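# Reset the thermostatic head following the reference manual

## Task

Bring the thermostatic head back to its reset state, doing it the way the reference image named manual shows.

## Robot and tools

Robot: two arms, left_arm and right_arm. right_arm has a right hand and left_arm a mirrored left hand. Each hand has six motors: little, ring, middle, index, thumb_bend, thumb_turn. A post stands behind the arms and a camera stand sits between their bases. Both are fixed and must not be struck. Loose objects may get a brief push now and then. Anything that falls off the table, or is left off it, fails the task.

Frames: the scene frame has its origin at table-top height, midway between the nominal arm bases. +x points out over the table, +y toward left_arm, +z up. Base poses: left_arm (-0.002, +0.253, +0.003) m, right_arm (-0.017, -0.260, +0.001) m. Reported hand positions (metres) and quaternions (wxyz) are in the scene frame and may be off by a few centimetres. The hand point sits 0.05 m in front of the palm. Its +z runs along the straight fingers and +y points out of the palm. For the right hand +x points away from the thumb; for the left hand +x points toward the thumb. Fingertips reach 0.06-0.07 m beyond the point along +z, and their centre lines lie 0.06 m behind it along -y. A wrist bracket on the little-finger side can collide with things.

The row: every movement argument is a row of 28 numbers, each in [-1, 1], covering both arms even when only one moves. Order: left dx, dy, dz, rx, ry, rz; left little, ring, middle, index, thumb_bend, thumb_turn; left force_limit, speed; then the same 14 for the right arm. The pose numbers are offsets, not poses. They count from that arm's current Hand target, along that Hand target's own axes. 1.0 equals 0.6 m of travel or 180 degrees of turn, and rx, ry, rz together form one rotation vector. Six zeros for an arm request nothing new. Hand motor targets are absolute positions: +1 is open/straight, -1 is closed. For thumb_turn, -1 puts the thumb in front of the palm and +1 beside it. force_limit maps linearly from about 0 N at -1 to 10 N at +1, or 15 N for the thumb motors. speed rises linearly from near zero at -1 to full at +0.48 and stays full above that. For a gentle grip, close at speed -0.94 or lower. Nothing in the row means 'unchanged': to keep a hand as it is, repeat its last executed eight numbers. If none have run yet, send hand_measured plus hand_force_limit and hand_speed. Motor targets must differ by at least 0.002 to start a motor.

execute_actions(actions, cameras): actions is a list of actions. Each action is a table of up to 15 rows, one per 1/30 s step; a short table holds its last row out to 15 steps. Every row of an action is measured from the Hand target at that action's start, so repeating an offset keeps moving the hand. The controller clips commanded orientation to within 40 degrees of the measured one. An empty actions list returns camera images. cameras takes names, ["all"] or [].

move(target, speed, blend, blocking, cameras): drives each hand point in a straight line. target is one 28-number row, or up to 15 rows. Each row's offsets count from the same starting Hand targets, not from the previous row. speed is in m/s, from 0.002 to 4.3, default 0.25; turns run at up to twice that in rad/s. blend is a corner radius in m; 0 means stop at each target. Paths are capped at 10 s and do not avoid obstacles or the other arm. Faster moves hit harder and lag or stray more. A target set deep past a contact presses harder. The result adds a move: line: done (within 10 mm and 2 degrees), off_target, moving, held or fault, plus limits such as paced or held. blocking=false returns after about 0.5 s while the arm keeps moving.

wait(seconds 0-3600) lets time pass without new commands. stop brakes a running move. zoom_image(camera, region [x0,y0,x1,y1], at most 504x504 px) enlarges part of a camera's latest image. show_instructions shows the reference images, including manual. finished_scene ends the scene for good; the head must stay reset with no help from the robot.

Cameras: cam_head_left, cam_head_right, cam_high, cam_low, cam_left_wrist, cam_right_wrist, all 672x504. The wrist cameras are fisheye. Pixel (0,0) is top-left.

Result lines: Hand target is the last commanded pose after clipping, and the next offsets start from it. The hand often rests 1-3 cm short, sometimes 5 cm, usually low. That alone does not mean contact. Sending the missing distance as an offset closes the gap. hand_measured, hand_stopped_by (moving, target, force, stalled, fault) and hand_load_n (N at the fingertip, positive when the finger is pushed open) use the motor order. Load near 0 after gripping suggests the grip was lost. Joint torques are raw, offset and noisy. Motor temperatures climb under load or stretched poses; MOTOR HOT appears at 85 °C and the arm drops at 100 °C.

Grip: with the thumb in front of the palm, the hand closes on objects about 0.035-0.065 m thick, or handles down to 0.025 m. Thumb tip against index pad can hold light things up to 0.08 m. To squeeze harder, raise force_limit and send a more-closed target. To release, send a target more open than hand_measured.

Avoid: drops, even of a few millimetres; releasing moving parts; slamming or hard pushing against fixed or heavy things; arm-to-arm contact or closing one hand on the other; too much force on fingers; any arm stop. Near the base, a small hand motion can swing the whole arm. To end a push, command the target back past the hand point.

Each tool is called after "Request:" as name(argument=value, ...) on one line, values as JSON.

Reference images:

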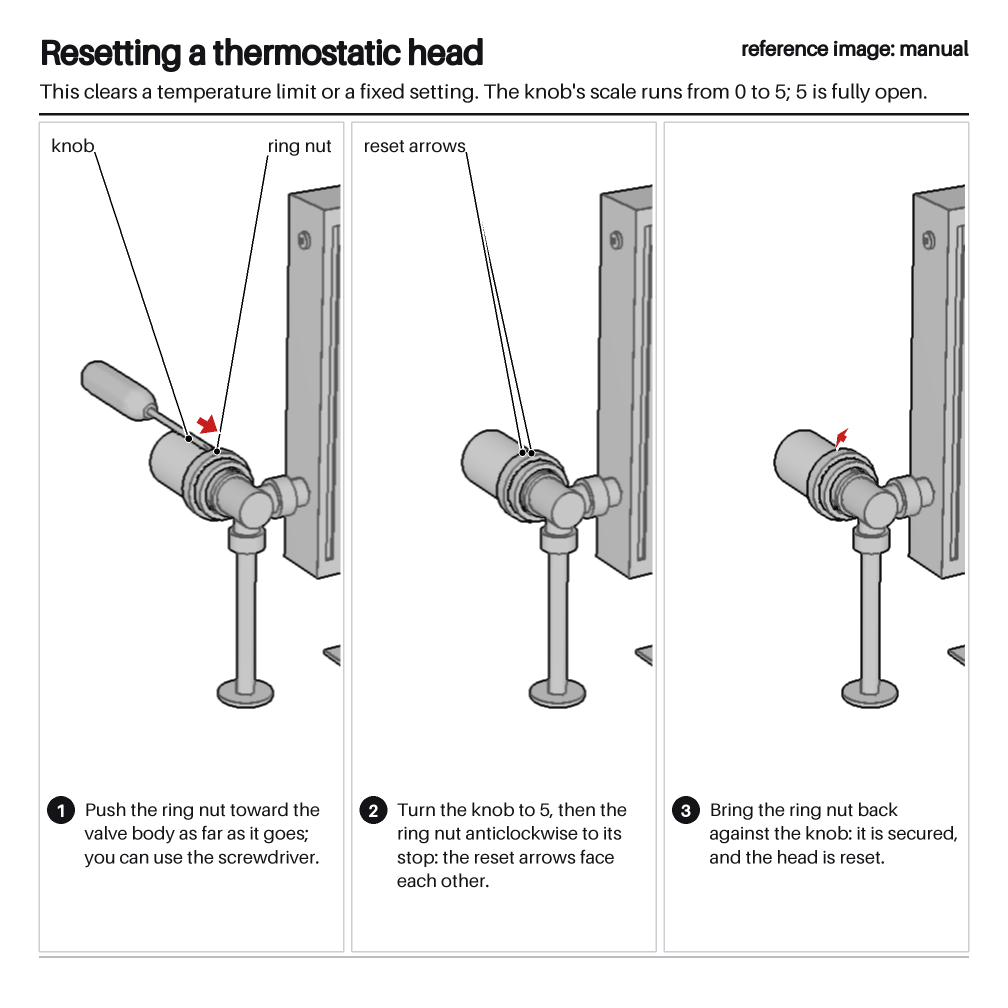

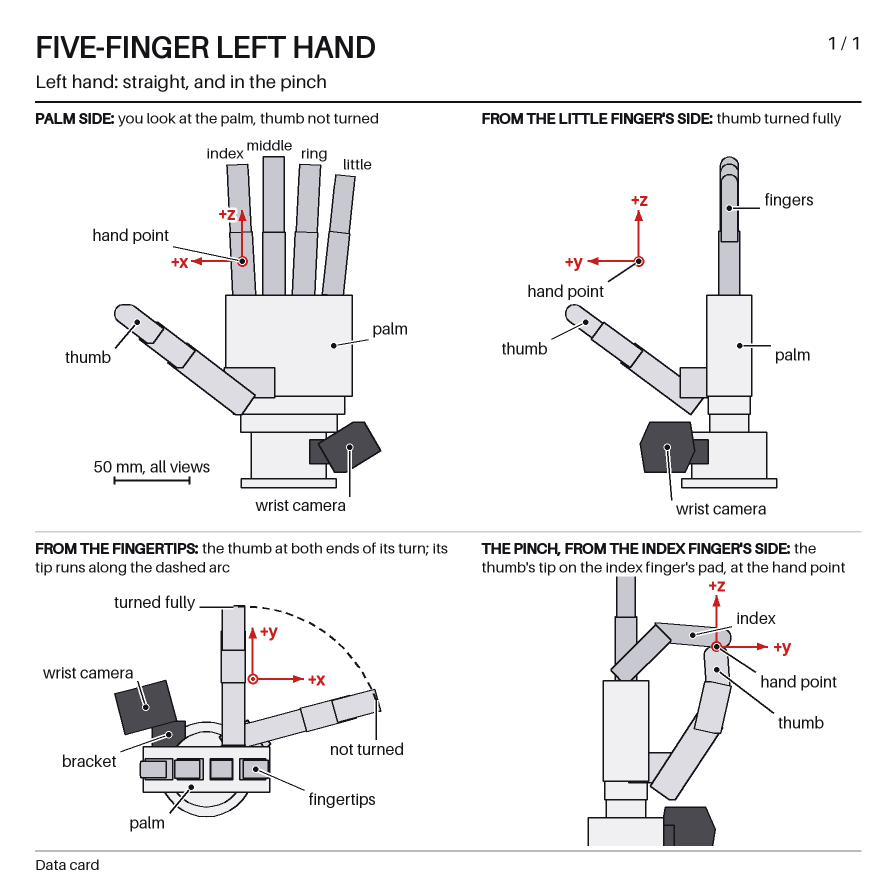

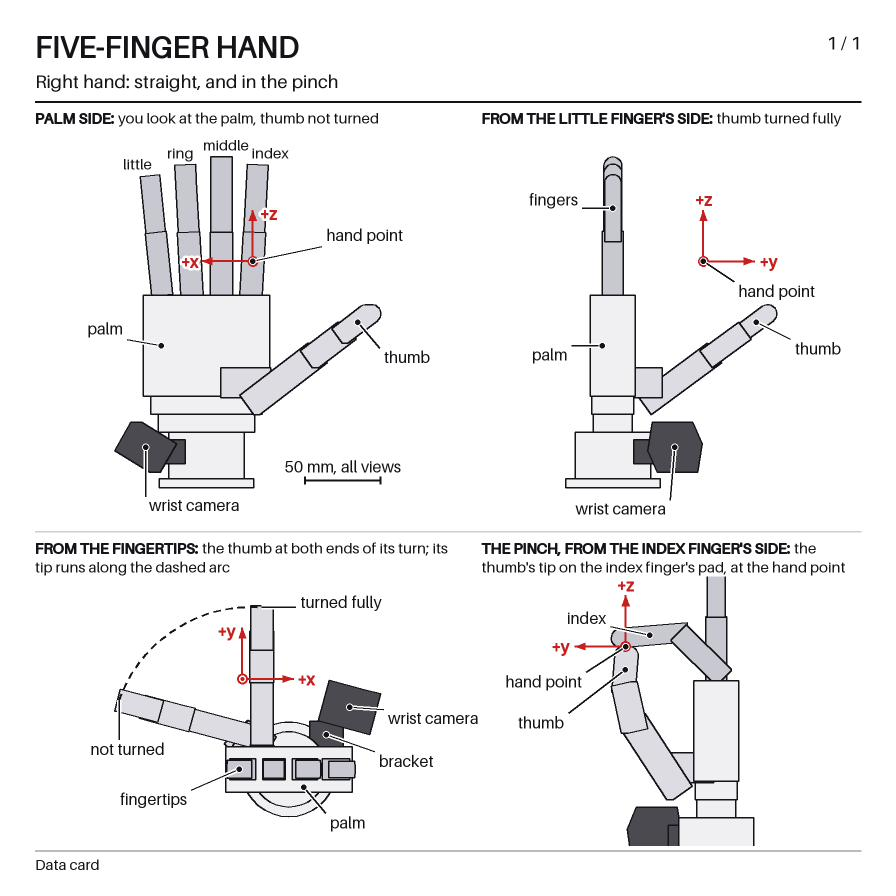

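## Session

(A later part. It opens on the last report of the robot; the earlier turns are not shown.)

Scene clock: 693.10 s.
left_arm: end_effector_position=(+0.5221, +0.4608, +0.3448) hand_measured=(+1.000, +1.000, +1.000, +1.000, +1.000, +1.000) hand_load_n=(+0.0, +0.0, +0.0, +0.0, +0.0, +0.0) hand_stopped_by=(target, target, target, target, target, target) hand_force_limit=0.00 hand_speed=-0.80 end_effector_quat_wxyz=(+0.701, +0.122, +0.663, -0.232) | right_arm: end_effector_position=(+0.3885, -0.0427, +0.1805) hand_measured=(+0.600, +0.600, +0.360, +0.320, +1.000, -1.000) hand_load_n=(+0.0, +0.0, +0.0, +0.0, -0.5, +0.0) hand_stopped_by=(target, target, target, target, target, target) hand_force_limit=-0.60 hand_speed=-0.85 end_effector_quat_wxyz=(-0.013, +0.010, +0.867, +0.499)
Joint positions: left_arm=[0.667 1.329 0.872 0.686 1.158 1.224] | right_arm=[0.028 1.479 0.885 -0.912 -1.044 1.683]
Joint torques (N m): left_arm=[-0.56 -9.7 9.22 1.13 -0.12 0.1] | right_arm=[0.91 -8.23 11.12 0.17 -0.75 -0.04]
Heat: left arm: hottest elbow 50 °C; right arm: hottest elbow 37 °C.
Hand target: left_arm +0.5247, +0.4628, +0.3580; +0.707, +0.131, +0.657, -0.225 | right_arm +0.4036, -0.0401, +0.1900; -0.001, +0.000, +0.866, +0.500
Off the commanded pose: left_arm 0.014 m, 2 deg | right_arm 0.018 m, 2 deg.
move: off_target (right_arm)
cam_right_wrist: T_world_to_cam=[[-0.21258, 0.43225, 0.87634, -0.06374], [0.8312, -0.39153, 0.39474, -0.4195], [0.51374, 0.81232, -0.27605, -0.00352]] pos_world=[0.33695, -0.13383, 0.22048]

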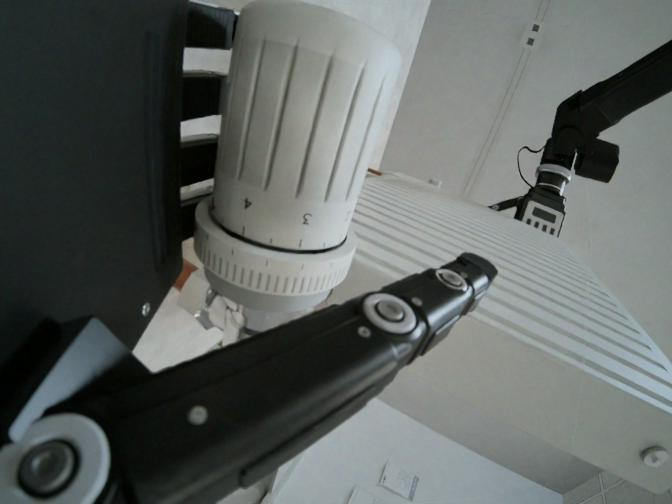

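Request:
wait(seconds=0.1, cameras=["cam_low","cam_high","cam_head_left"])

Request:
zoom_image(camera="cam_low", region=[330, 150, 440, 260])

Request:
zoom_image(camera="cam_high", region=[250, 290, 350, 390])

Request:
zoom_image(camera="cam_head_left", region=[310, 225, 410, 335])

Scene clock: 708.60 s.
left_arm: end_effector_position=(+0.5221, +0.4608, +0.3448) hand_measured=(+1.000, +1.000, +1.000, +1.000, +1.000, +1.000) hand_load_n=(+0.0, +0.0, +0.0, +0.0, +0.0, +0.0) hand_stopped_by=(target, target, target, target, target, target) hand_force_limit=0.00 hand_speed=-0.80 end_effector_quat_wxyz=(+0.701, +0.122, +0.663, -0.232) | right_arm: end_effector_position=(+0.3885, -0.0427, +0.1805) hand_measured=(+0.600, +0.600, +0.360, +0.320, +1.000, -1.000) hand_load_n=(+0.0, +0.0, +0.0, +0.5, +0.0, +0.0) hand_stopped_by=(target, target, target, target, target, target) hand_force_limit=-0.60 hand_speed=-0.85 end_effector_quat_wxyz=(-0.013, +0.010, +0.867, +0.499)
Joint positions: left_arm=[0.667 1.329 0.872 0.686 1.158 1.224] | right_arm=[0.028 1.479 0.885 -0.912 -1.044 1.683]
Joint torques (N m): left_arm=[-0.67 -9.76 9.21 1.14 -0.13 0.11] | right_arm=[0.97 -8.06 11.17 0.21 -0.75 -0.02]
Heat: left arm: hottest elbow 50 °C; right arm: hottest elbow 37 °C.
Hand target: left_arm +0.5247, +0.4628, +0.3580; +0.707, +0.131, +0.657, -0.225 | right_arm +0.4036, -0.0401, +0.1900; -0.001, +0.000, +0.866, +0.500
Off the commanded pose: left_arm 0.014 m, 2 deg | right_arm 0.018 m, 2 deg.
wait: 0.10 s; at rest from the start
Images, in order (width x height): cam_head_left 672x504, cam_high 672x504, cam_low 672x504.

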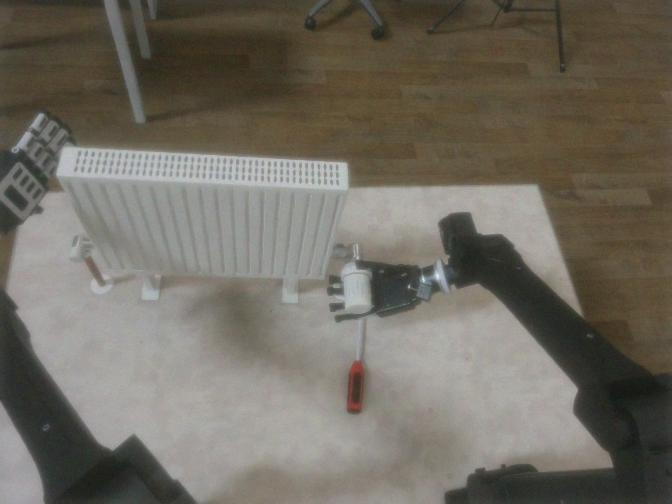

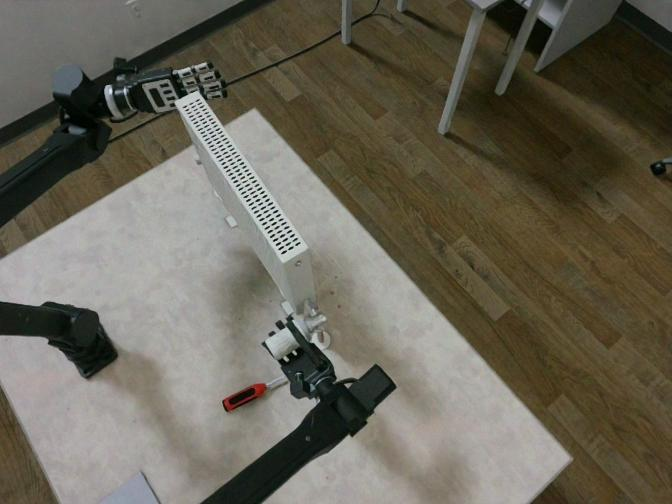

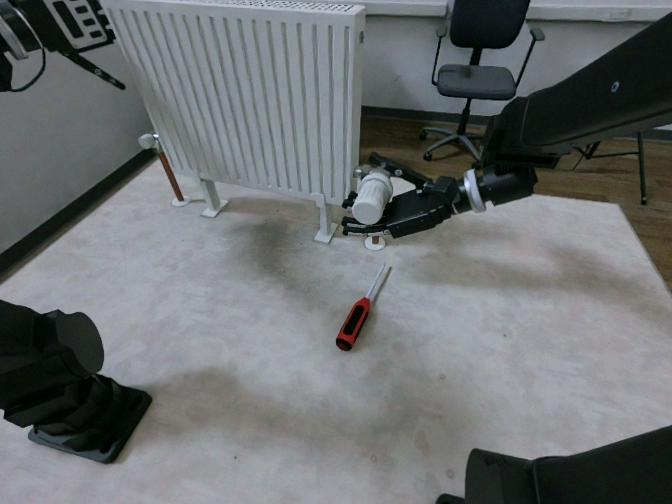

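Scaled by 4.582 from the camera's image (finer frame: 960x720).

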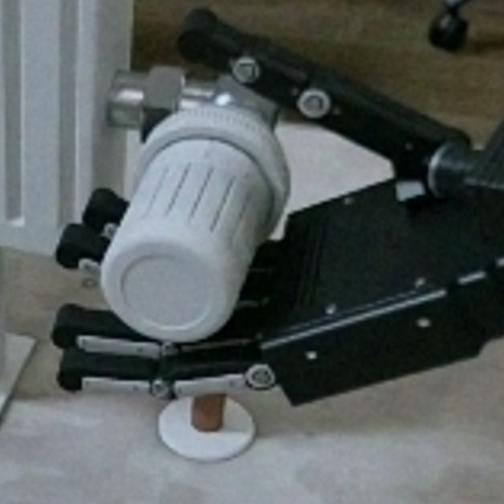

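Scaled by 5.040 from the camera's image (finer frame: 960x720).

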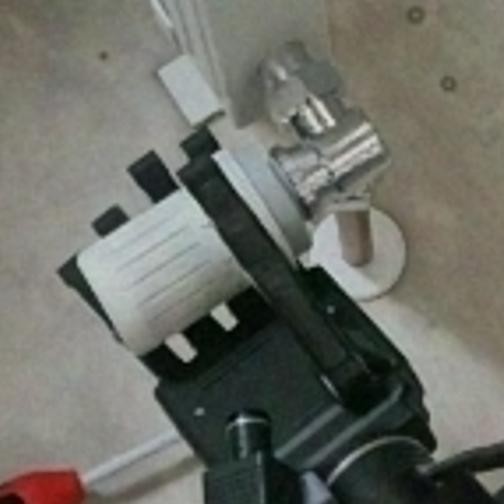

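Scaled by 4.582 from the camera's image (finer frame: 960x720).

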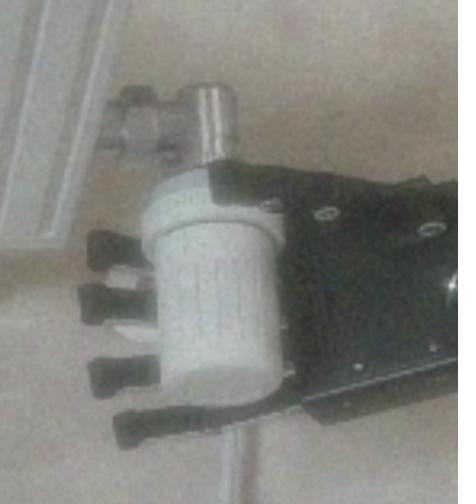

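Request:
move(target=[[0,0,0,0,0,0,1,1,1,1,1,1,0,-0.8,0.0477,0.017,-0.004,0,0,0,0.6,0.6,0.6,0.6,1,-0.8,-0.6,-0.8]], cameras=["cam_right_wrist","cam_high","cam_low"], speed=0.04)

Request:
zoom_image(camera="cam_high", region=[250, 290, 350, 390])

Scene clock: 739.10 s.
left_arm: end_effector_position=(+0.5221, +0.4608, +0.3448) hand_measured=(+1.000, +1.000, +1.000, +1.000, +1.000, +1.000) hand_load_n=(+0.0, -0.5, +0.0, +0.0, +0.0, +0.0) hand_stopped_by=(target, target, target, target, target, target) hand_force_limit=0.00 hand_speed=-0.80 end_effector_quat_wxyz=(+0.701, +0.122, +0.663, -0.232) | right_arm: end_effector_position=(+0.3795, -0.0441, +0.1862) hand_measured=(+0.600, +0.600, +0.600, +0.600, +1.000, -0.800) hand_load_n=(+0.0, +0.0, +0.5, +1.0, +0.0, +0.0) hand_stopped_by=(target, target, target, target, target, target) hand_force_limit=-0.60 hand_speed=-0.80 end_effector_quat_wxyz=(-0.009, +0.015, +0.869, +0.494)
Joint positions: left_arm=[0.667 1.329 0.872 0.686 1.158 1.224] | right_arm=[0.029 1.433 0.86 -0.912 -1.031 1.707]
Joint torques (N m): left_arm=[-0.44 -9.88 9.17 1.09 -0.12 0.11] | right_arm=[2.08 -11.16 8.2 0.18 -1.13 -0.03]
Heat: left arm: hottest elbow 50 °C; right arm: hottest elbow 38 °C.
Hand target: left_arm +0.5247, +0.4628, +0.3580; +0.707, +0.131, +0.657, -0.225 | right_arm +0.3750, -0.0370, +0.2000; -0.001, +0.000, +0.866, +0.500
Off the commanded pose: left_arm 0.014 m, 2 deg | right_arm 0.016 m, 2 deg.
move: off_target (right_arm)
cam_right_wrist: T_world_to_cam=[[-0.20703, 0.44482, 0.87137, -0.07068], [0.82593, -0.39793, 0.39937, -0.41394], [0.52438, 0.80237, -0.28501, 0.00096]] pos_world=[0.32675, -0.13404, 0.22718]
Images, in order (width x height): cam_high 672x504, cam_low 672x504, cam_right_wrist 672x504.

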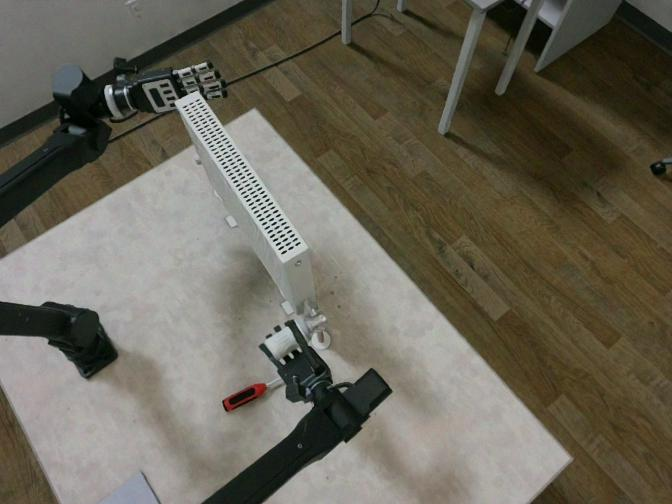

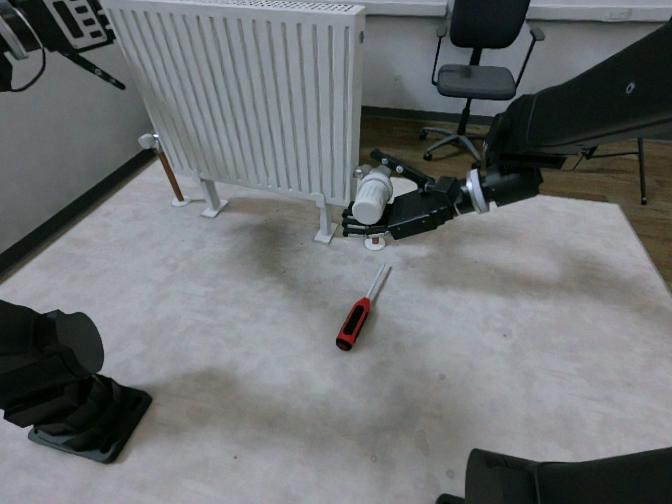

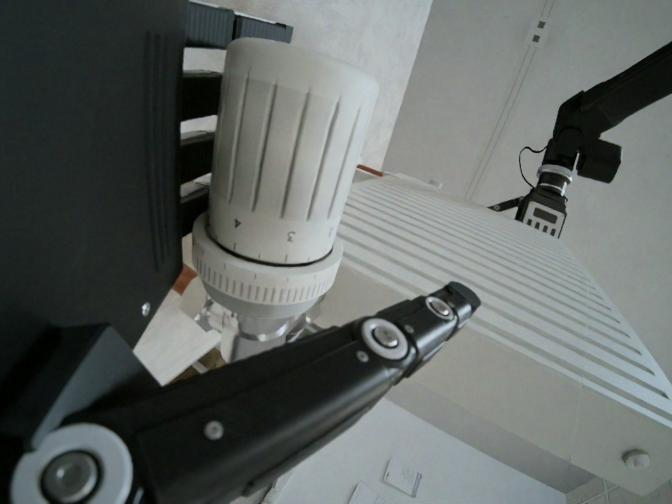

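Scaled by 5.040 from the camera's image (finer frame: 960x720).

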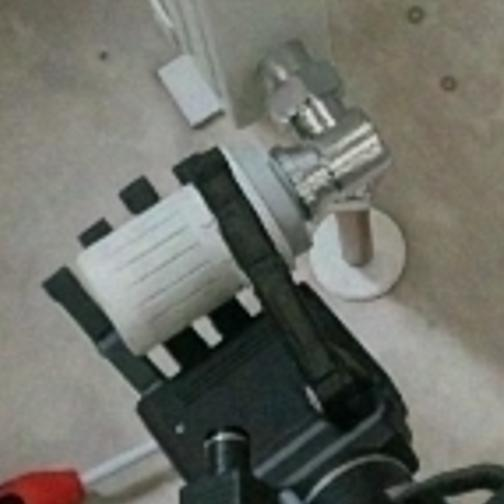

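Request:
move(target=[[0,0,0,0,0,0,1,1,1,1,1,1,0,-0.8,0.018,0.006,0,0,0,0,0.6,0.6,0.6,0.6,1,-0.8,-0.6,-0.8]], cameras=[], speed=0.04)

Scene clock: 746.97 s.
left_arm: end_effector_position=(+0.5221, +0.4608, +0.3448) hand_measured=(+1.000, +1.000, +1.000, +1.000, +1.000, +1.000) hand_load_n=(+0.0, +0.5, +0.0, +0.0, +0.0, +0.0) hand_stopped_by=(target, target, target, target, target, target) hand_force_limit=0.00 hand_speed=-0.80 end_effector_quat_wxyz=(+0.701, +0.122, +0.663, -0.232) | right_arm: end_effector_position=(+0.3690, -0.0429, +0.1908) hand_measured=(+0.600, +0.600, +0.600, +0.600, +1.000, -0.800) hand_load_n=(+0.0, +0.0, +0.0, +1.0, +0.0, -0.5) hand_stopped_by=(target, target, target, target, target, target) hand_force_limit=-0.60 hand_speed=-0.80 end_effector_quat_wxyz=(-0.008, +0.016, +0.870, +0.493)
Joint positions: left_arm=[0.667 1.329 0.872 0.686 1.158 1.224] | right_arm=[0.034 1.395 0.836 -0.912 -1.028 1.722]
Joint torques (N m): left_arm=[-0.5 -9.76 9.29 1.1 -0.13 0.11] | right_arm=[2.14 -10.23 8.23 0.25 -1.23 -0.03]
Heat: left arm: hottest elbow 50 °C; right arm: hottest elbow 37 °C.
Hand target: left_arm +0.5247, +0.4628, +0.3580; +0.707, +0.131, +0.657, -0.225 | right_arm +0.3641, -0.0353, +0.2031; -0.001, +0.000, +0.866, +0.500
Off the commanded pose: left_arm 0.014 m, 2 deg | right_arm 0.015 m, 2 deg.
move: off_target (right_arm)

Request:
move(target=[[0,0,0,0,0,0,1,1,1,1,1,1,0,-0.8,0,0,0,0,0,0,0.6,0.6,0.0,0.0,0.0,-0.8,-0.5,-0.9]], cameras=["cam_right_wrist","cam_low","cam_high"])

Request:
zoom_image(camera="cam_low", region=[330, 150, 440, 260])

Request:
zoom_image(camera="cam_high", region=[250, 290, 350, 390])

Scene clock: 764.60 s.
left_arm: end_effector_position=(+0.5221, +0.4608, +0.3448) hand_measured=(+1.000, +1.000, +1.000, +1.000, +1.000, +1.000) hand_load_n=(+0.0, +0.0, +0.0, +0.0, +0.0, +0.0) hand_stopped_by=(target, target, target, target, target, target) hand_force_limit=0.00 hand_speed=-0.80 end_effector_quat_wxyz=(+0.701, +0.122, +0.663, -0.232) | right_arm: end_effector_position=(+0.3676, -0.0427, +0.1870) hand_measured=(+0.600, +0.600, +0.350, +0.312, +0.294, -0.800) hand_load_n=(+0.0, +0.0, +0.0, +2.5, +0.0, +0.0) hand_stopped_by=(target, target, force, force, moving, target) hand_force_limit=-0.50 hand_speed=-0.90 end_effector_quat_wxyz=(-0.012, +0.020, +0.872, +0.489)
Joint positions: left_arm=[0.667 1.329 0.872 0.686 1.158 1.224] | right_arm=[0.037 1.395 0.831 -0.912 -1.019 1.731]
Joint torques (N m): left_arm=[-0.85 -9.76 9.26 1.11 -0.12 0.1] | right_arm=[2.02 -10.17 8.51 0.28 -1.55 -0.13]
Heat: left arm: hottest elbow 50 °C; right arm: hottest elbow 37 °C.
Hand target: left_arm +0.5247, +0.4628, +0.3580; +0.707, +0.131, +0.657, -0.225 | right_arm +0.3642, -0.0352, +0.2033; -0.001, +0.000, +0.866, +0.500
Off the commanded pose: left_arm 0.014 m, 2 deg | right_arm 0.018 m, 3 deg.
move: moving (right_arm; no rest 5 s after the move's start)
cam_right_wrist: T_world_to_cam=[[-0.19559, 0.45566, 0.8684, -0.07768], [0.82798, -0.39781, 0.39523, -0.40387], [0.52555, 0.79631, -0.29947, 0.00826]] pos_world=[0.31486, -0.13185, 0.22955]
Images, in order (width x height): cam_high 672x504, cam_low 672x504, cam_right_wrist 672x504.

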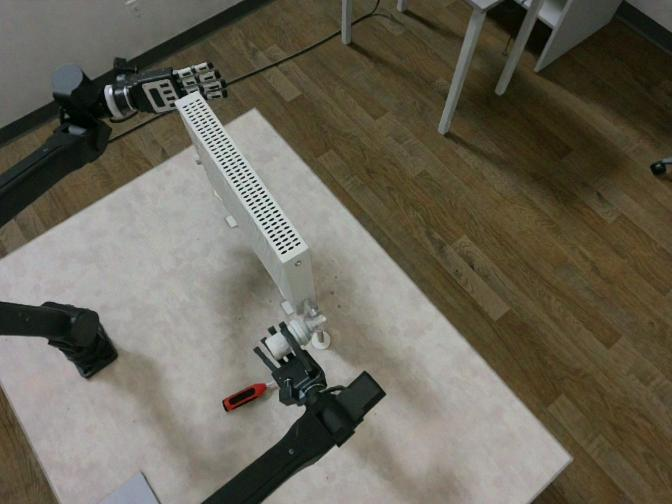

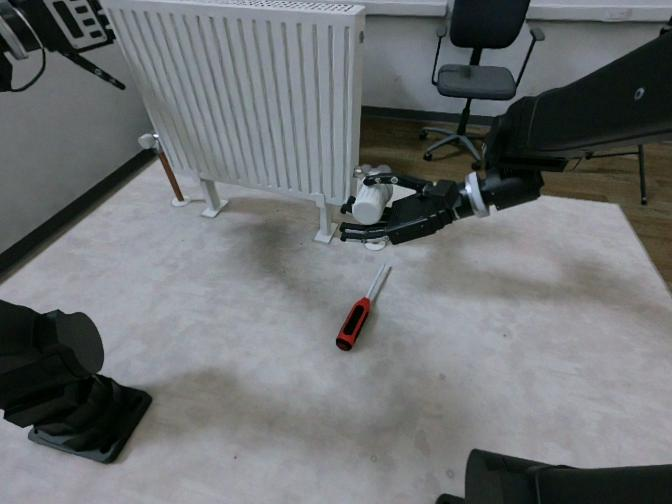

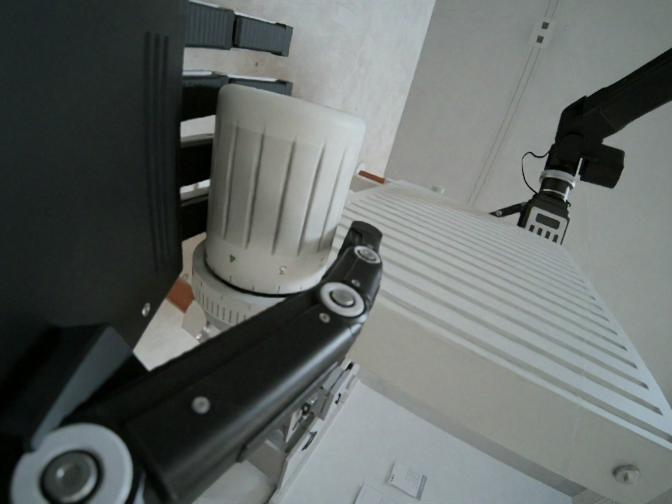

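Scaled by 4.582 from the camera's image (finer frame: 960x720).

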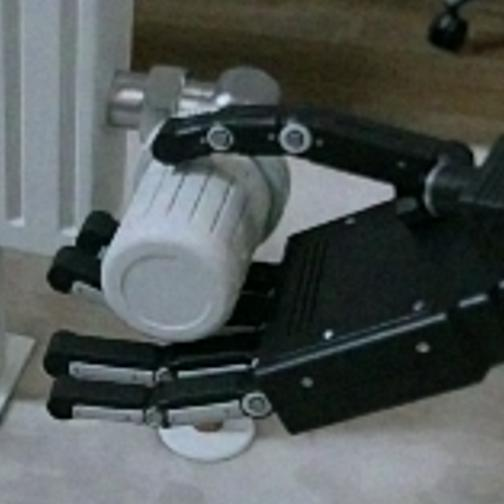

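Scaled by 5.040 from the camera's image (finer frame: 960x720).

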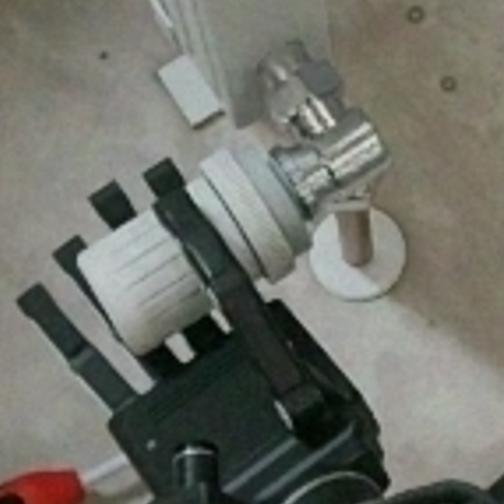

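Request:
wait(seconds=3, cameras=[])

Scene clock: 773.87 s.
left_arm: end_effector_position=(+0.5221, +0.4608, +0.3448) hand_measured=(+1.000, +1.000, +1.000, +1.000, +1.000, +1.000) hand_load_n=(+0.0, +0.0, +0.0, +0.0, +0.0, +0.0) hand_stopped_by=(target, target, target, target, target, target) hand_force_limit=0.00 hand_speed=-0.80 end_effector_quat_wxyz=(+0.701, +0.122, +0.663, -0.232) | right_arm: end_effector_position=(+0.3676, -0.0427, +0.1870) hand_measured=(+0.600, +0.600, +0.350, +0.312, +0.200, -0.800) hand_load_n=(+0.0, +0.0, +0.5, +3.5, +3.5, +0.0) hand_stopped_by=(target, target, force, force, force, target) hand_force_limit=-0.50 hand_speed=-0.90 end_effector_quat_wxyz=(-0.012, +0.020, +0.872, +0.489)
Joint positions: left_arm=[0.667 1.329 0.872 0.686 1.158 1.224] | right_arm=[0.037 1.395 0.831 -0.912 -1.019 1.731]
Joint torques (N m): left_arm=[-0.62 -9.88 9.25 1.13 -0.12 0.11] | right_arm=[1.9 -10.11 8.51 0.28 -1.54 -0.15]
Heat: left arm: hottest elbow 50 °C; right arm: hottest elbow 36 °C.
Hand target: left_arm +0.5247, +0.4628, +0.3580; +0.707, +0.131, +0.657, -0.225 | right_arm +0.3642, -0.0352, +0.2033; -0.001, +0.000, +0.866, +0.500
Off the commanded pose: left_arm 0.014 m, 2 deg | right_arm 0.018 m, 3 deg.
wait: 3.00 s; at rest from the start

Request:
move(target=[[0,0,0,0,0,0,1,1,1,1,1,1,0,-0.8,0,0,0,0,0,0,0.6,0.6,0.35,0.322,0.23,-0.8,-0.5,-0.9],[0,0,0,0,0,0,1,1,1,1,1,1,0,-0.8,-0.05,0,0,0,0,0,0.6,0.6,0.35,0.322,0.23,-0.8,-0.5,-0.9]], cameras=["cam_right_wrist","cam_low","cam_high"], speed=0.03)

Request:
zoom_image(camera="cam_low", region=[330, 150, 440, 260])

Request:
zoom_image(camera="cam_high", region=[250, 290, 350, 390])

Scene clock: 789.13 s.
left_arm: end_effector_position=(+0.5221, +0.4608, +0.3448) hand_measured=(+1.000, +1.000, +1.000, +1.000, +1.000, +1.000) hand_load_n=(+0.0, +0.0, +0.0, +0.0, +0.0, +0.0) hand_stopped_by=(target, target, target, target, target, target) hand_force_limit=0.00 hand_speed=-0.80 end_effector_quat_wxyz=(+0.701, +0.122, +0.663, -0.232) | right_arm: end_effector_position=(+0.3734, -0.0411, +0.1852) hand_measured=(+0.600, +0.600, +0.350, +0.322, +0.230, -0.800) hand_load_n=(+0.0, +0.0, +0.5, +0.5, +0.0, +0.0) hand_stopped_by=(target, target, target, target, target, target) hand_force_limit=-0.50 hand_speed=-0.90 end_effector_quat_wxyz=(-0.022, +0.020, +0.868, +0.496)
Joint positions: left_arm=[0.667 1.329 0.872 0.686 1.158 1.224] | right_arm=[0.037 1.428 0.852 -0.927 -1.037 1.716]
Joint torques (N m): left_arm=[-0.67 -9.76 9.26 1.09 -0.12 0.11] | right_arm=[1.32 -7.24 12.75 0.34 -0.95 -0.1]
Heat: left arm: hottest elbow 51 °C; right arm: hottest elbow 36 °C.
Hand target: left_arm +0.5247, +0.4628, +0.3580; +0.707, +0.131, +0.657, -0.225 | right_arm +0.3942, -0.0352, +0.2031; -0.001, +0.000, +0.866, +0.500
Off the commanded pose: left_arm 0.014 m, 2 deg | right_arm 0.028 m, 3 deg.
move: off_target (right_arm)
cam_right_wrist: T_world_to_cam=[[-0.18631, 0.44026, 0.87833, -0.08161], [0.83759, -0.39612, 0.37622, -0.40736], [0.51356, 0.80577, -0.29495, 0.00745]] pos_world=[0.32216, -0.13144, 0.22714]
Images, in order (width x height): cam_high 672x504, cam_low 672x504, cam_right_wrist 672x504.

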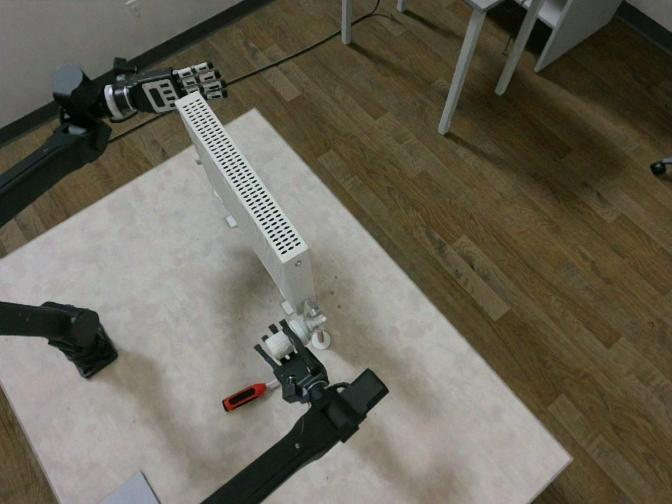

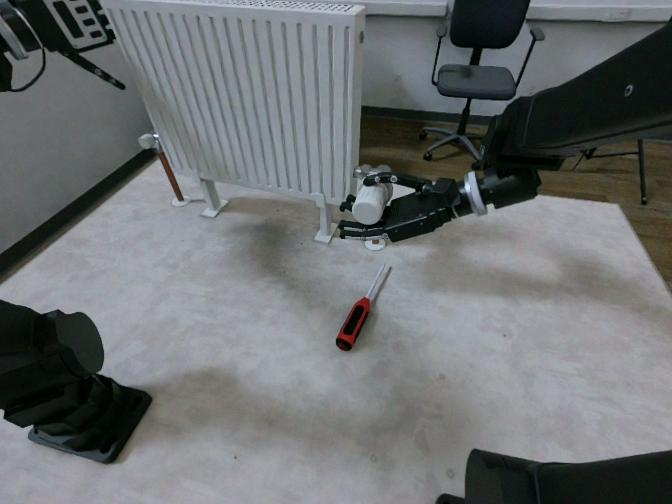

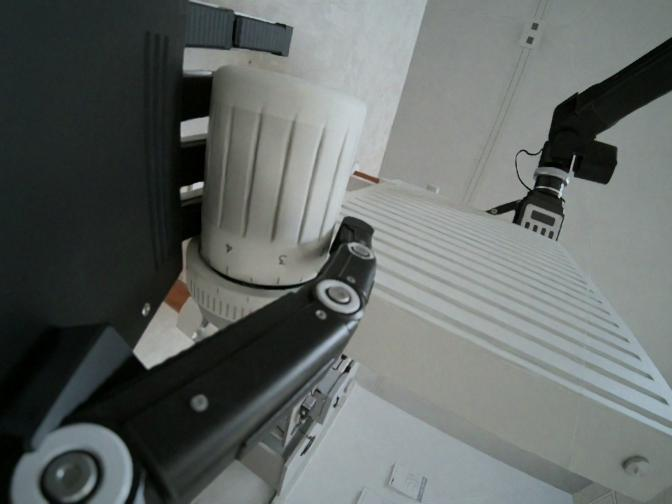

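Scaled by 4.582 from the camera's image (finer frame: 960x720).

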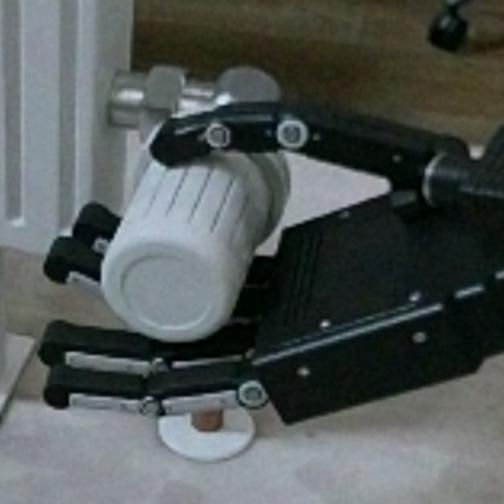

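Scaled by 5.040 from the camera's image (finer frame: 960x720).

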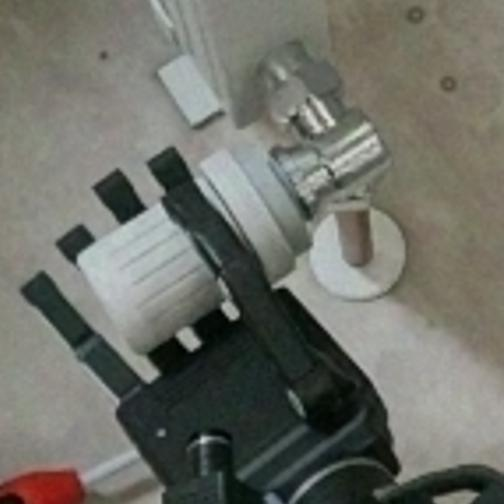

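Request:
move(target=[[0,0,0,0,0,0,1,1,1,1,1,1,0,-0.8,-0.02,0,0,0,0,0,0.6,0.6,0.35,0.322,0.23,-0.8,-0.5,-0.9]], cameras=["cam_high"], speed=0.03)

Request:
zoom_image(camera="cam_high", region=[250, 290, 350, 390])

Scene clock: 798.37 s.
left_arm: end_effector_position=(+0.5221, +0.4608, +0.3448) hand_measured=(+1.000, +1.000, +1.000, +1.000, +1.000, +1.000) hand_load_n=(+0.0, +0.0, +0.0, +0.0, +0.0, +0.0) hand_stopped_by=(target, target, target, target, target, target) hand_force_limit=0.00 hand_speed=-0.80 end_effector_quat_wxyz=(+0.701, +0.122, +0.663, -0.232) | right_arm: end_effector_position=(+0.3755, -0.0402, +0.1844) hand_measured=(+0.600, +0.600, +0.350, +0.322, +0.230, -0.800) hand_load_n=(+0.0, +0.0, +0.0, +0.0, +0.0, +0.0) hand_stopped_by=(target, target, target, target, target, target) hand_force_limit=-0.50 hand_speed=-0.90 end_effector_quat_wxyz=(-0.031, +0.021, +0.866, +0.498)
Joint positions: left_arm=[0.667 1.329 0.872 0.686 1.158 1.224] | right_arm=[0.037 1.447 0.867 -0.952 -1.045 1.703]
Joint torques (N m): left_arm=[-0.5 -9.7 9.26 1.1 -0.11 0.1] | right_arm=[1.2 -6.71 13.87 0.91 -0.68 -0.03]
Heat: left arm: hottest elbow 51 °C; right arm: hottest elbow 38 °C.
Hand target: left_arm +0.5247, +0.4628, +0.3580; +0.707, +0.131, +0.657, -0.225 | right_arm +0.4062, -0.0353, +0.2031; -0.001, +0.000, +0.866, +0.500
Off the commanded pose: left_arm 0.014 m, 2 deg | right_arm 0.036 m, 4 deg.
move: off_target (right_arm)

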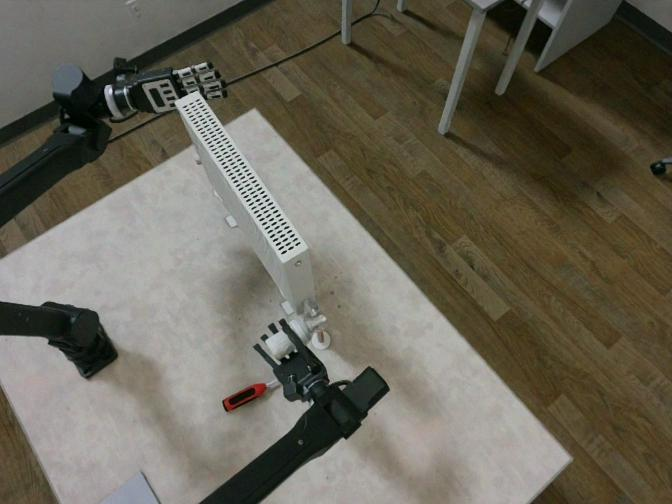

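Scaled by 5.040 from the camera's image (finer frame: 960x720).

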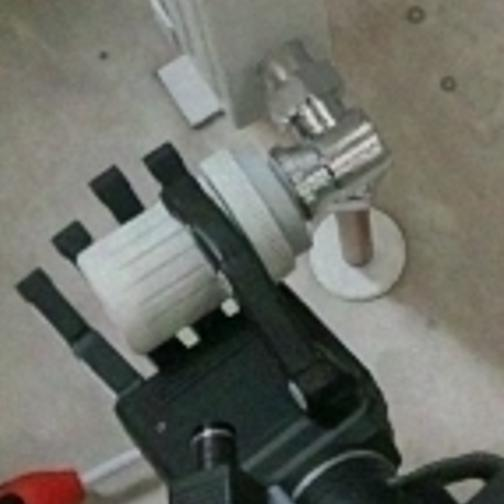

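Request:
move(target=[[0,0,0,0,0,0,1,1,1,1,1,1,0,-0.8,-0.02,0,0,0,0,0,0.6,0.6,0.35,0.322,0.23,-0.8,-0.5,-0.9]], cameras=["cam_high","cam_right_wrist"], speed=0.03)

Request:
zoom_image(camera="cam_high", region=[250, 290, 350, 390])

Scene clock: 807.90 s.
left_arm: end_effector_position=(+0.5221, +0.4608, +0.3448) hand_measured=(+1.000, +1.000, +1.000, +1.000, +1.000, +1.000) hand_load_n=(+0.0, +0.0, +0.0, +0.0, +0.0, +0.0) hand_stopped_by=(target, target, target, target, target, target) hand_force_limit=0.00 hand_speed=-0.80 end_effector_quat_wxyz=(+0.701, +0.122, +0.663, -0.232) | right_arm: end_effector_position=(+0.3773, -0.0387, +0.1817) hand_measured=(+0.600, +0.600, +0.350, +0.322, +0.230, -0.800) hand_load_n=(+0.0, +0.0, +0.0, +0.0, +2.5, -0.5) hand_stopped_by=(target, target, target, target, target, target) hand_force_limit=-0.50 hand_speed=-0.90 end_effector_quat_wxyz=(-0.041, +0.022, +0.865, +0.500)
Joint positions: left_arm=[0.667 1.329 0.872 0.686 1.158 1.224] | right_arm=[0.039 1.469 0.882 -0.974 -1.051 1.688]
Joint torques (N m): left_arm=[-0.56 -9.7 9.25 1.01 -0.14 0.11] | right_arm=[0.73 -6.77 15.12 1.22 -0.49 0.07]
Heat: left arm: hottest elbow 51 °C; right arm: hottest elbow 38 °C.
Hand target: left_arm +0.5247, +0.4628, +0.3580; +0.707, +0.131, +0.657, -0.225 | right_arm +0.4181, -0.0352, +0.2031; -0.001, +0.000, +0.866, +0.500
Off the commanded pose: left_arm 0.014 m, 2 deg | right_arm 0.046 m, 5 deg.
move: off_target (right_arm)
cam_right_wrist: T_world_to_cam=[[-0.16193, 0.42731, 0.88948, -0.09061], [0.85692, -0.38611, 0.34149, -0.40893], [0.48936, 0.81751, -0.30365, 0.01363]] pos_world=[0.32907, -0.13032, 0.22438]

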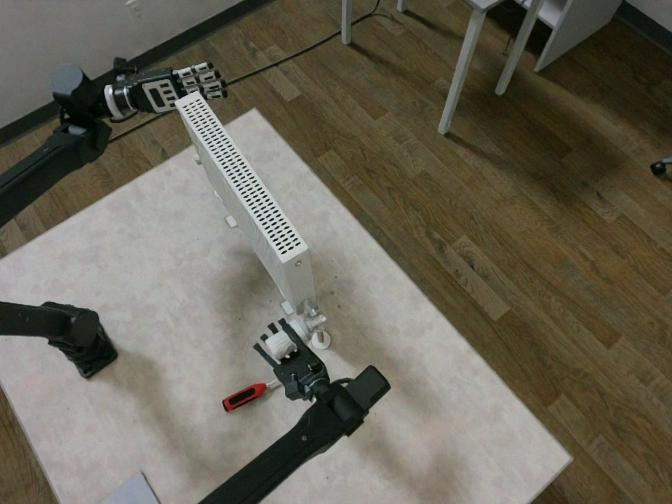

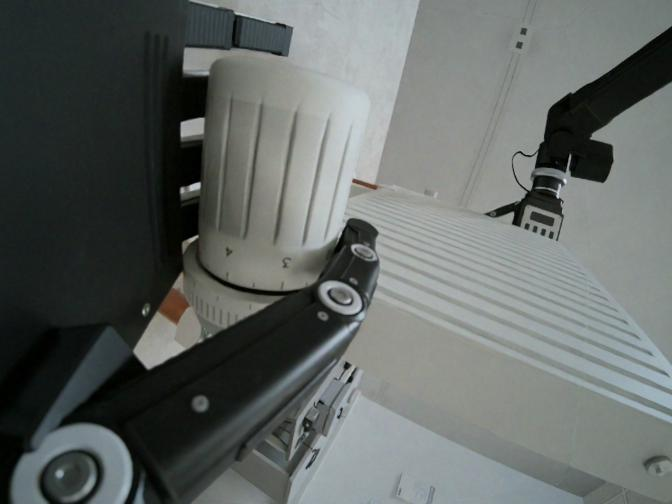

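Scaled by 5.040 from the camera's image (finer frame: 960x720).

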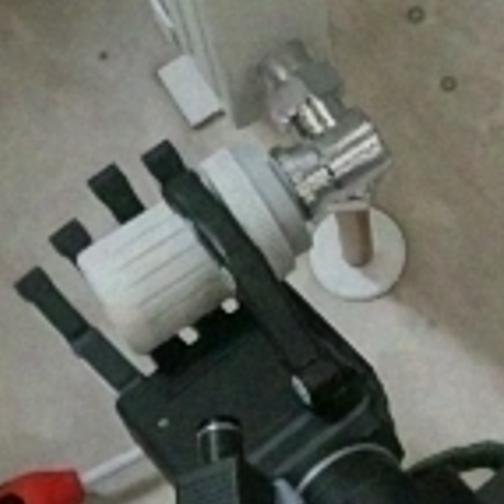

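Request:
zoom_image(camera="cam_right_wrist", region=[170, 200, 350, 360])

Scaled by 2.800 from the camera's image (finer frame: 960x720).

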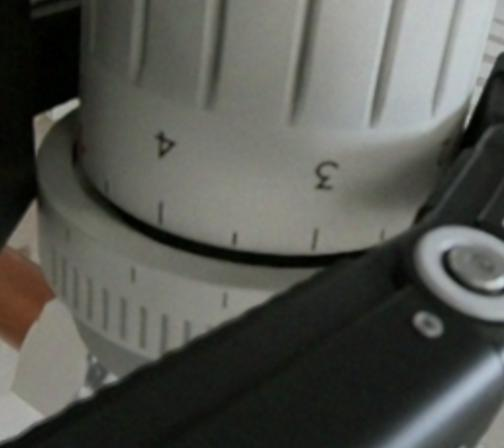

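Request:
move(target=[[0,0,0,0,0,0,1,1,1,1,1,1,0,-0.8,-0.02,0,0,0,0,0,0.6,0.6,0.35,0.322,0.23,-0.8,-0.5,-0.9]], cameras=["cam_high","cam_right_wrist","cam_low"], speed=0.03)

Request:
zoom_image(camera="cam_right_wrist", region=[170, 160, 370, 360])

Request:
zoom_image(camera="cam_low", region=[330, 150, 440, 260])

Scene clock: 926.97 s.
left_arm: end_effector_position=(+0.5221, +0.4608, +0.3448) hand_measured=(+1.000, +1.000, +1.000, +1.000, +1.000, +1.000) hand_load_n=(+0.0, +0.0, +0.0, +0.0, +0.0, +0.0) hand_stopped_by=(target, target, target, target, target, target) hand_force_limit=0.00 hand_speed=-0.80 end_effector_quat_wxyz=(+0.701, +0.122, +0.663, -0.232) | right_arm: end_effector_position=(+0.3848, -0.0379, +0.1811) hand_measured=(+0.600, +0.600, +0.350, +0.322, +0.230, -0.800) hand_load_n=(+0.0, +0.0, +0.0, +0.0, +4.5, -9.5) hand_stopped_by=(target, target, target, target, target, target) hand_force_limit=-0.50 hand_speed=-0.90 end_effector_quat_wxyz=(-0.034, +0.006, +0.867, +0.497)
Joint positions: left_arm=[0.667 1.329 0.872 0.686 1.158 1.224] | right_arm=[0.039 1.495 0.91 -0.983 -1.044 1.65]
Joint torques (N m): left_arm=[-0.5 -9.64 9.2 1.13 -0.11 0.1] | right_arm=[0.38 -7.06 15.49 1.17 -0.75 0.43]
Motor temperatures (°C): left_arm=[27 32 52 26 30 27] | right_arm=[27 28 49 26 28 27]
Heat: left arm: hottest elbow 52 °C; right arm: hottest elbow 49 °C.
Hand target: left_arm +0.5247, +0.4628, +0.3580; +0.707, +0.131, +0.657, -0.225 | right_arm +0.4302, -0.0352, +0.2030; -0.001, +0.000, +0.866, +0.500
Off the commanded pose: left_arm 0.014 m, 2 deg | right_arm 0.050 m, 4 deg.
move: off_target (right_arm)
cam_right_wrist: T_world_to_cam=[[-0.19464, 0.42855, 0.88231, -0.07537], [0.85437, -0.36779, 0.36712, -0.41781], [0.48183, 0.82527, -0.29455, 0.01068]] pos_world=[0.33715, -0.13018, 0.22303]
Images, in order (width x height): cam_high 672x504, cam_low 672x504, cam_right_wrist 672x504.

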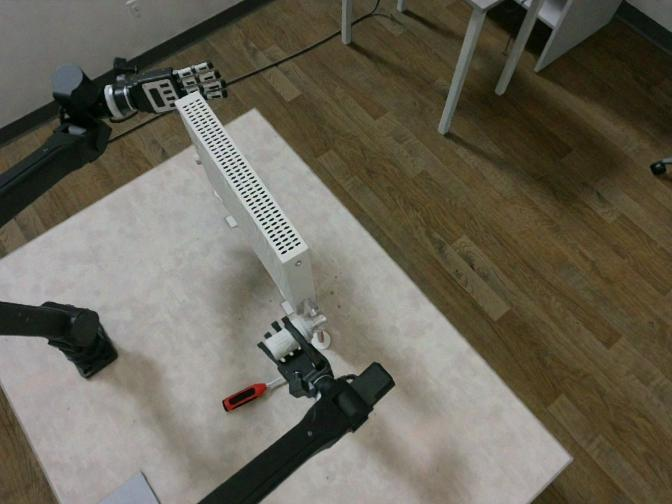

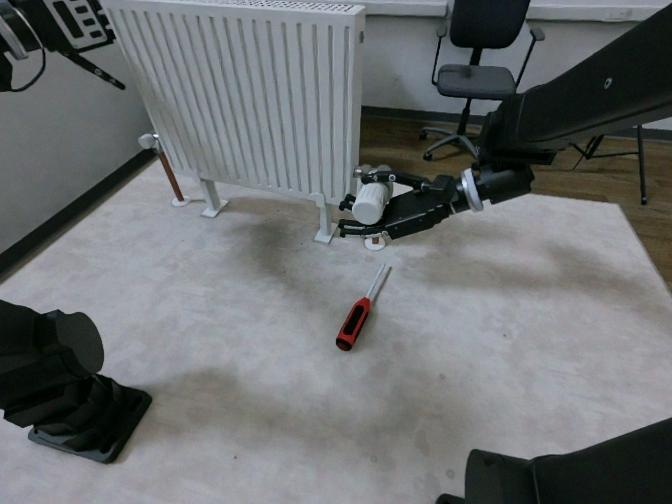

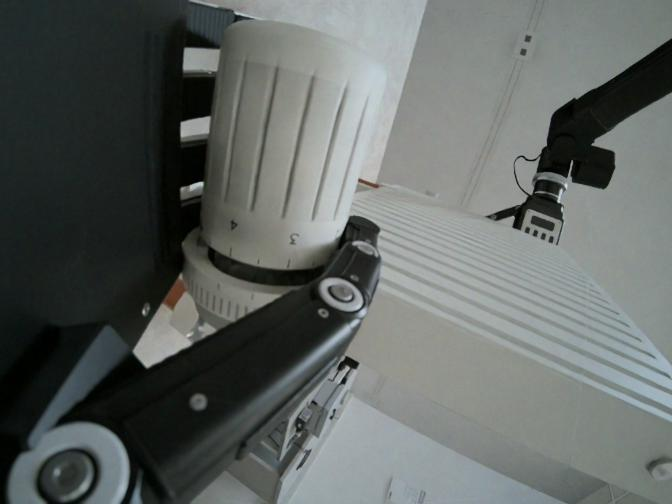

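Scaled by 2.520 from the camera's image (finer frame: 960x720).

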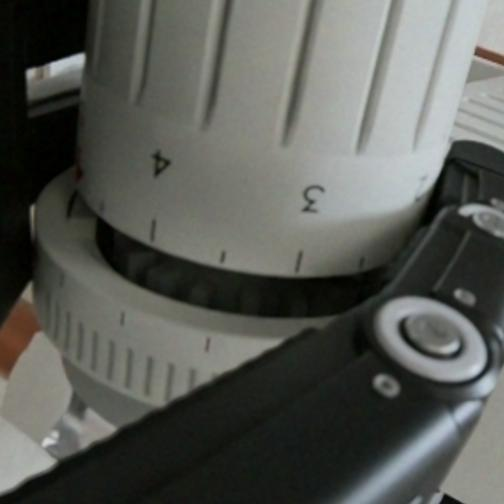

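Scaled by 4.582 from the camera's image (finer frame: 960x720).

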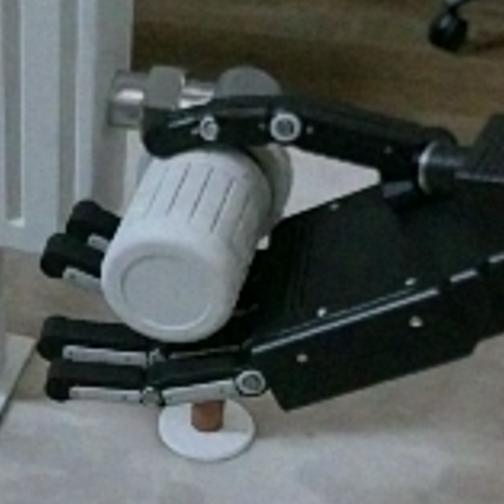

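Request:
zoom_image(camera="cam_high", region=[260, 290, 345, 375])

Scaled by 5.929 from the camera's image (finer frame: 960x720).

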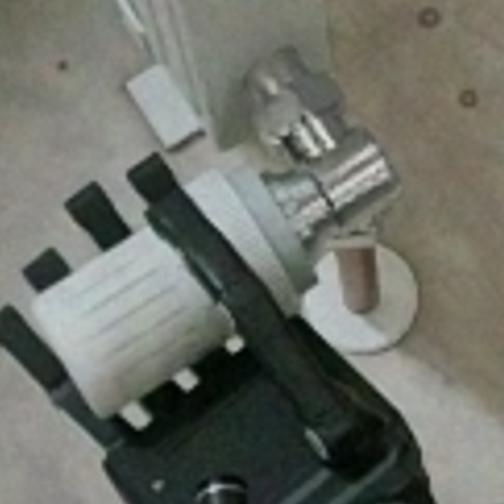

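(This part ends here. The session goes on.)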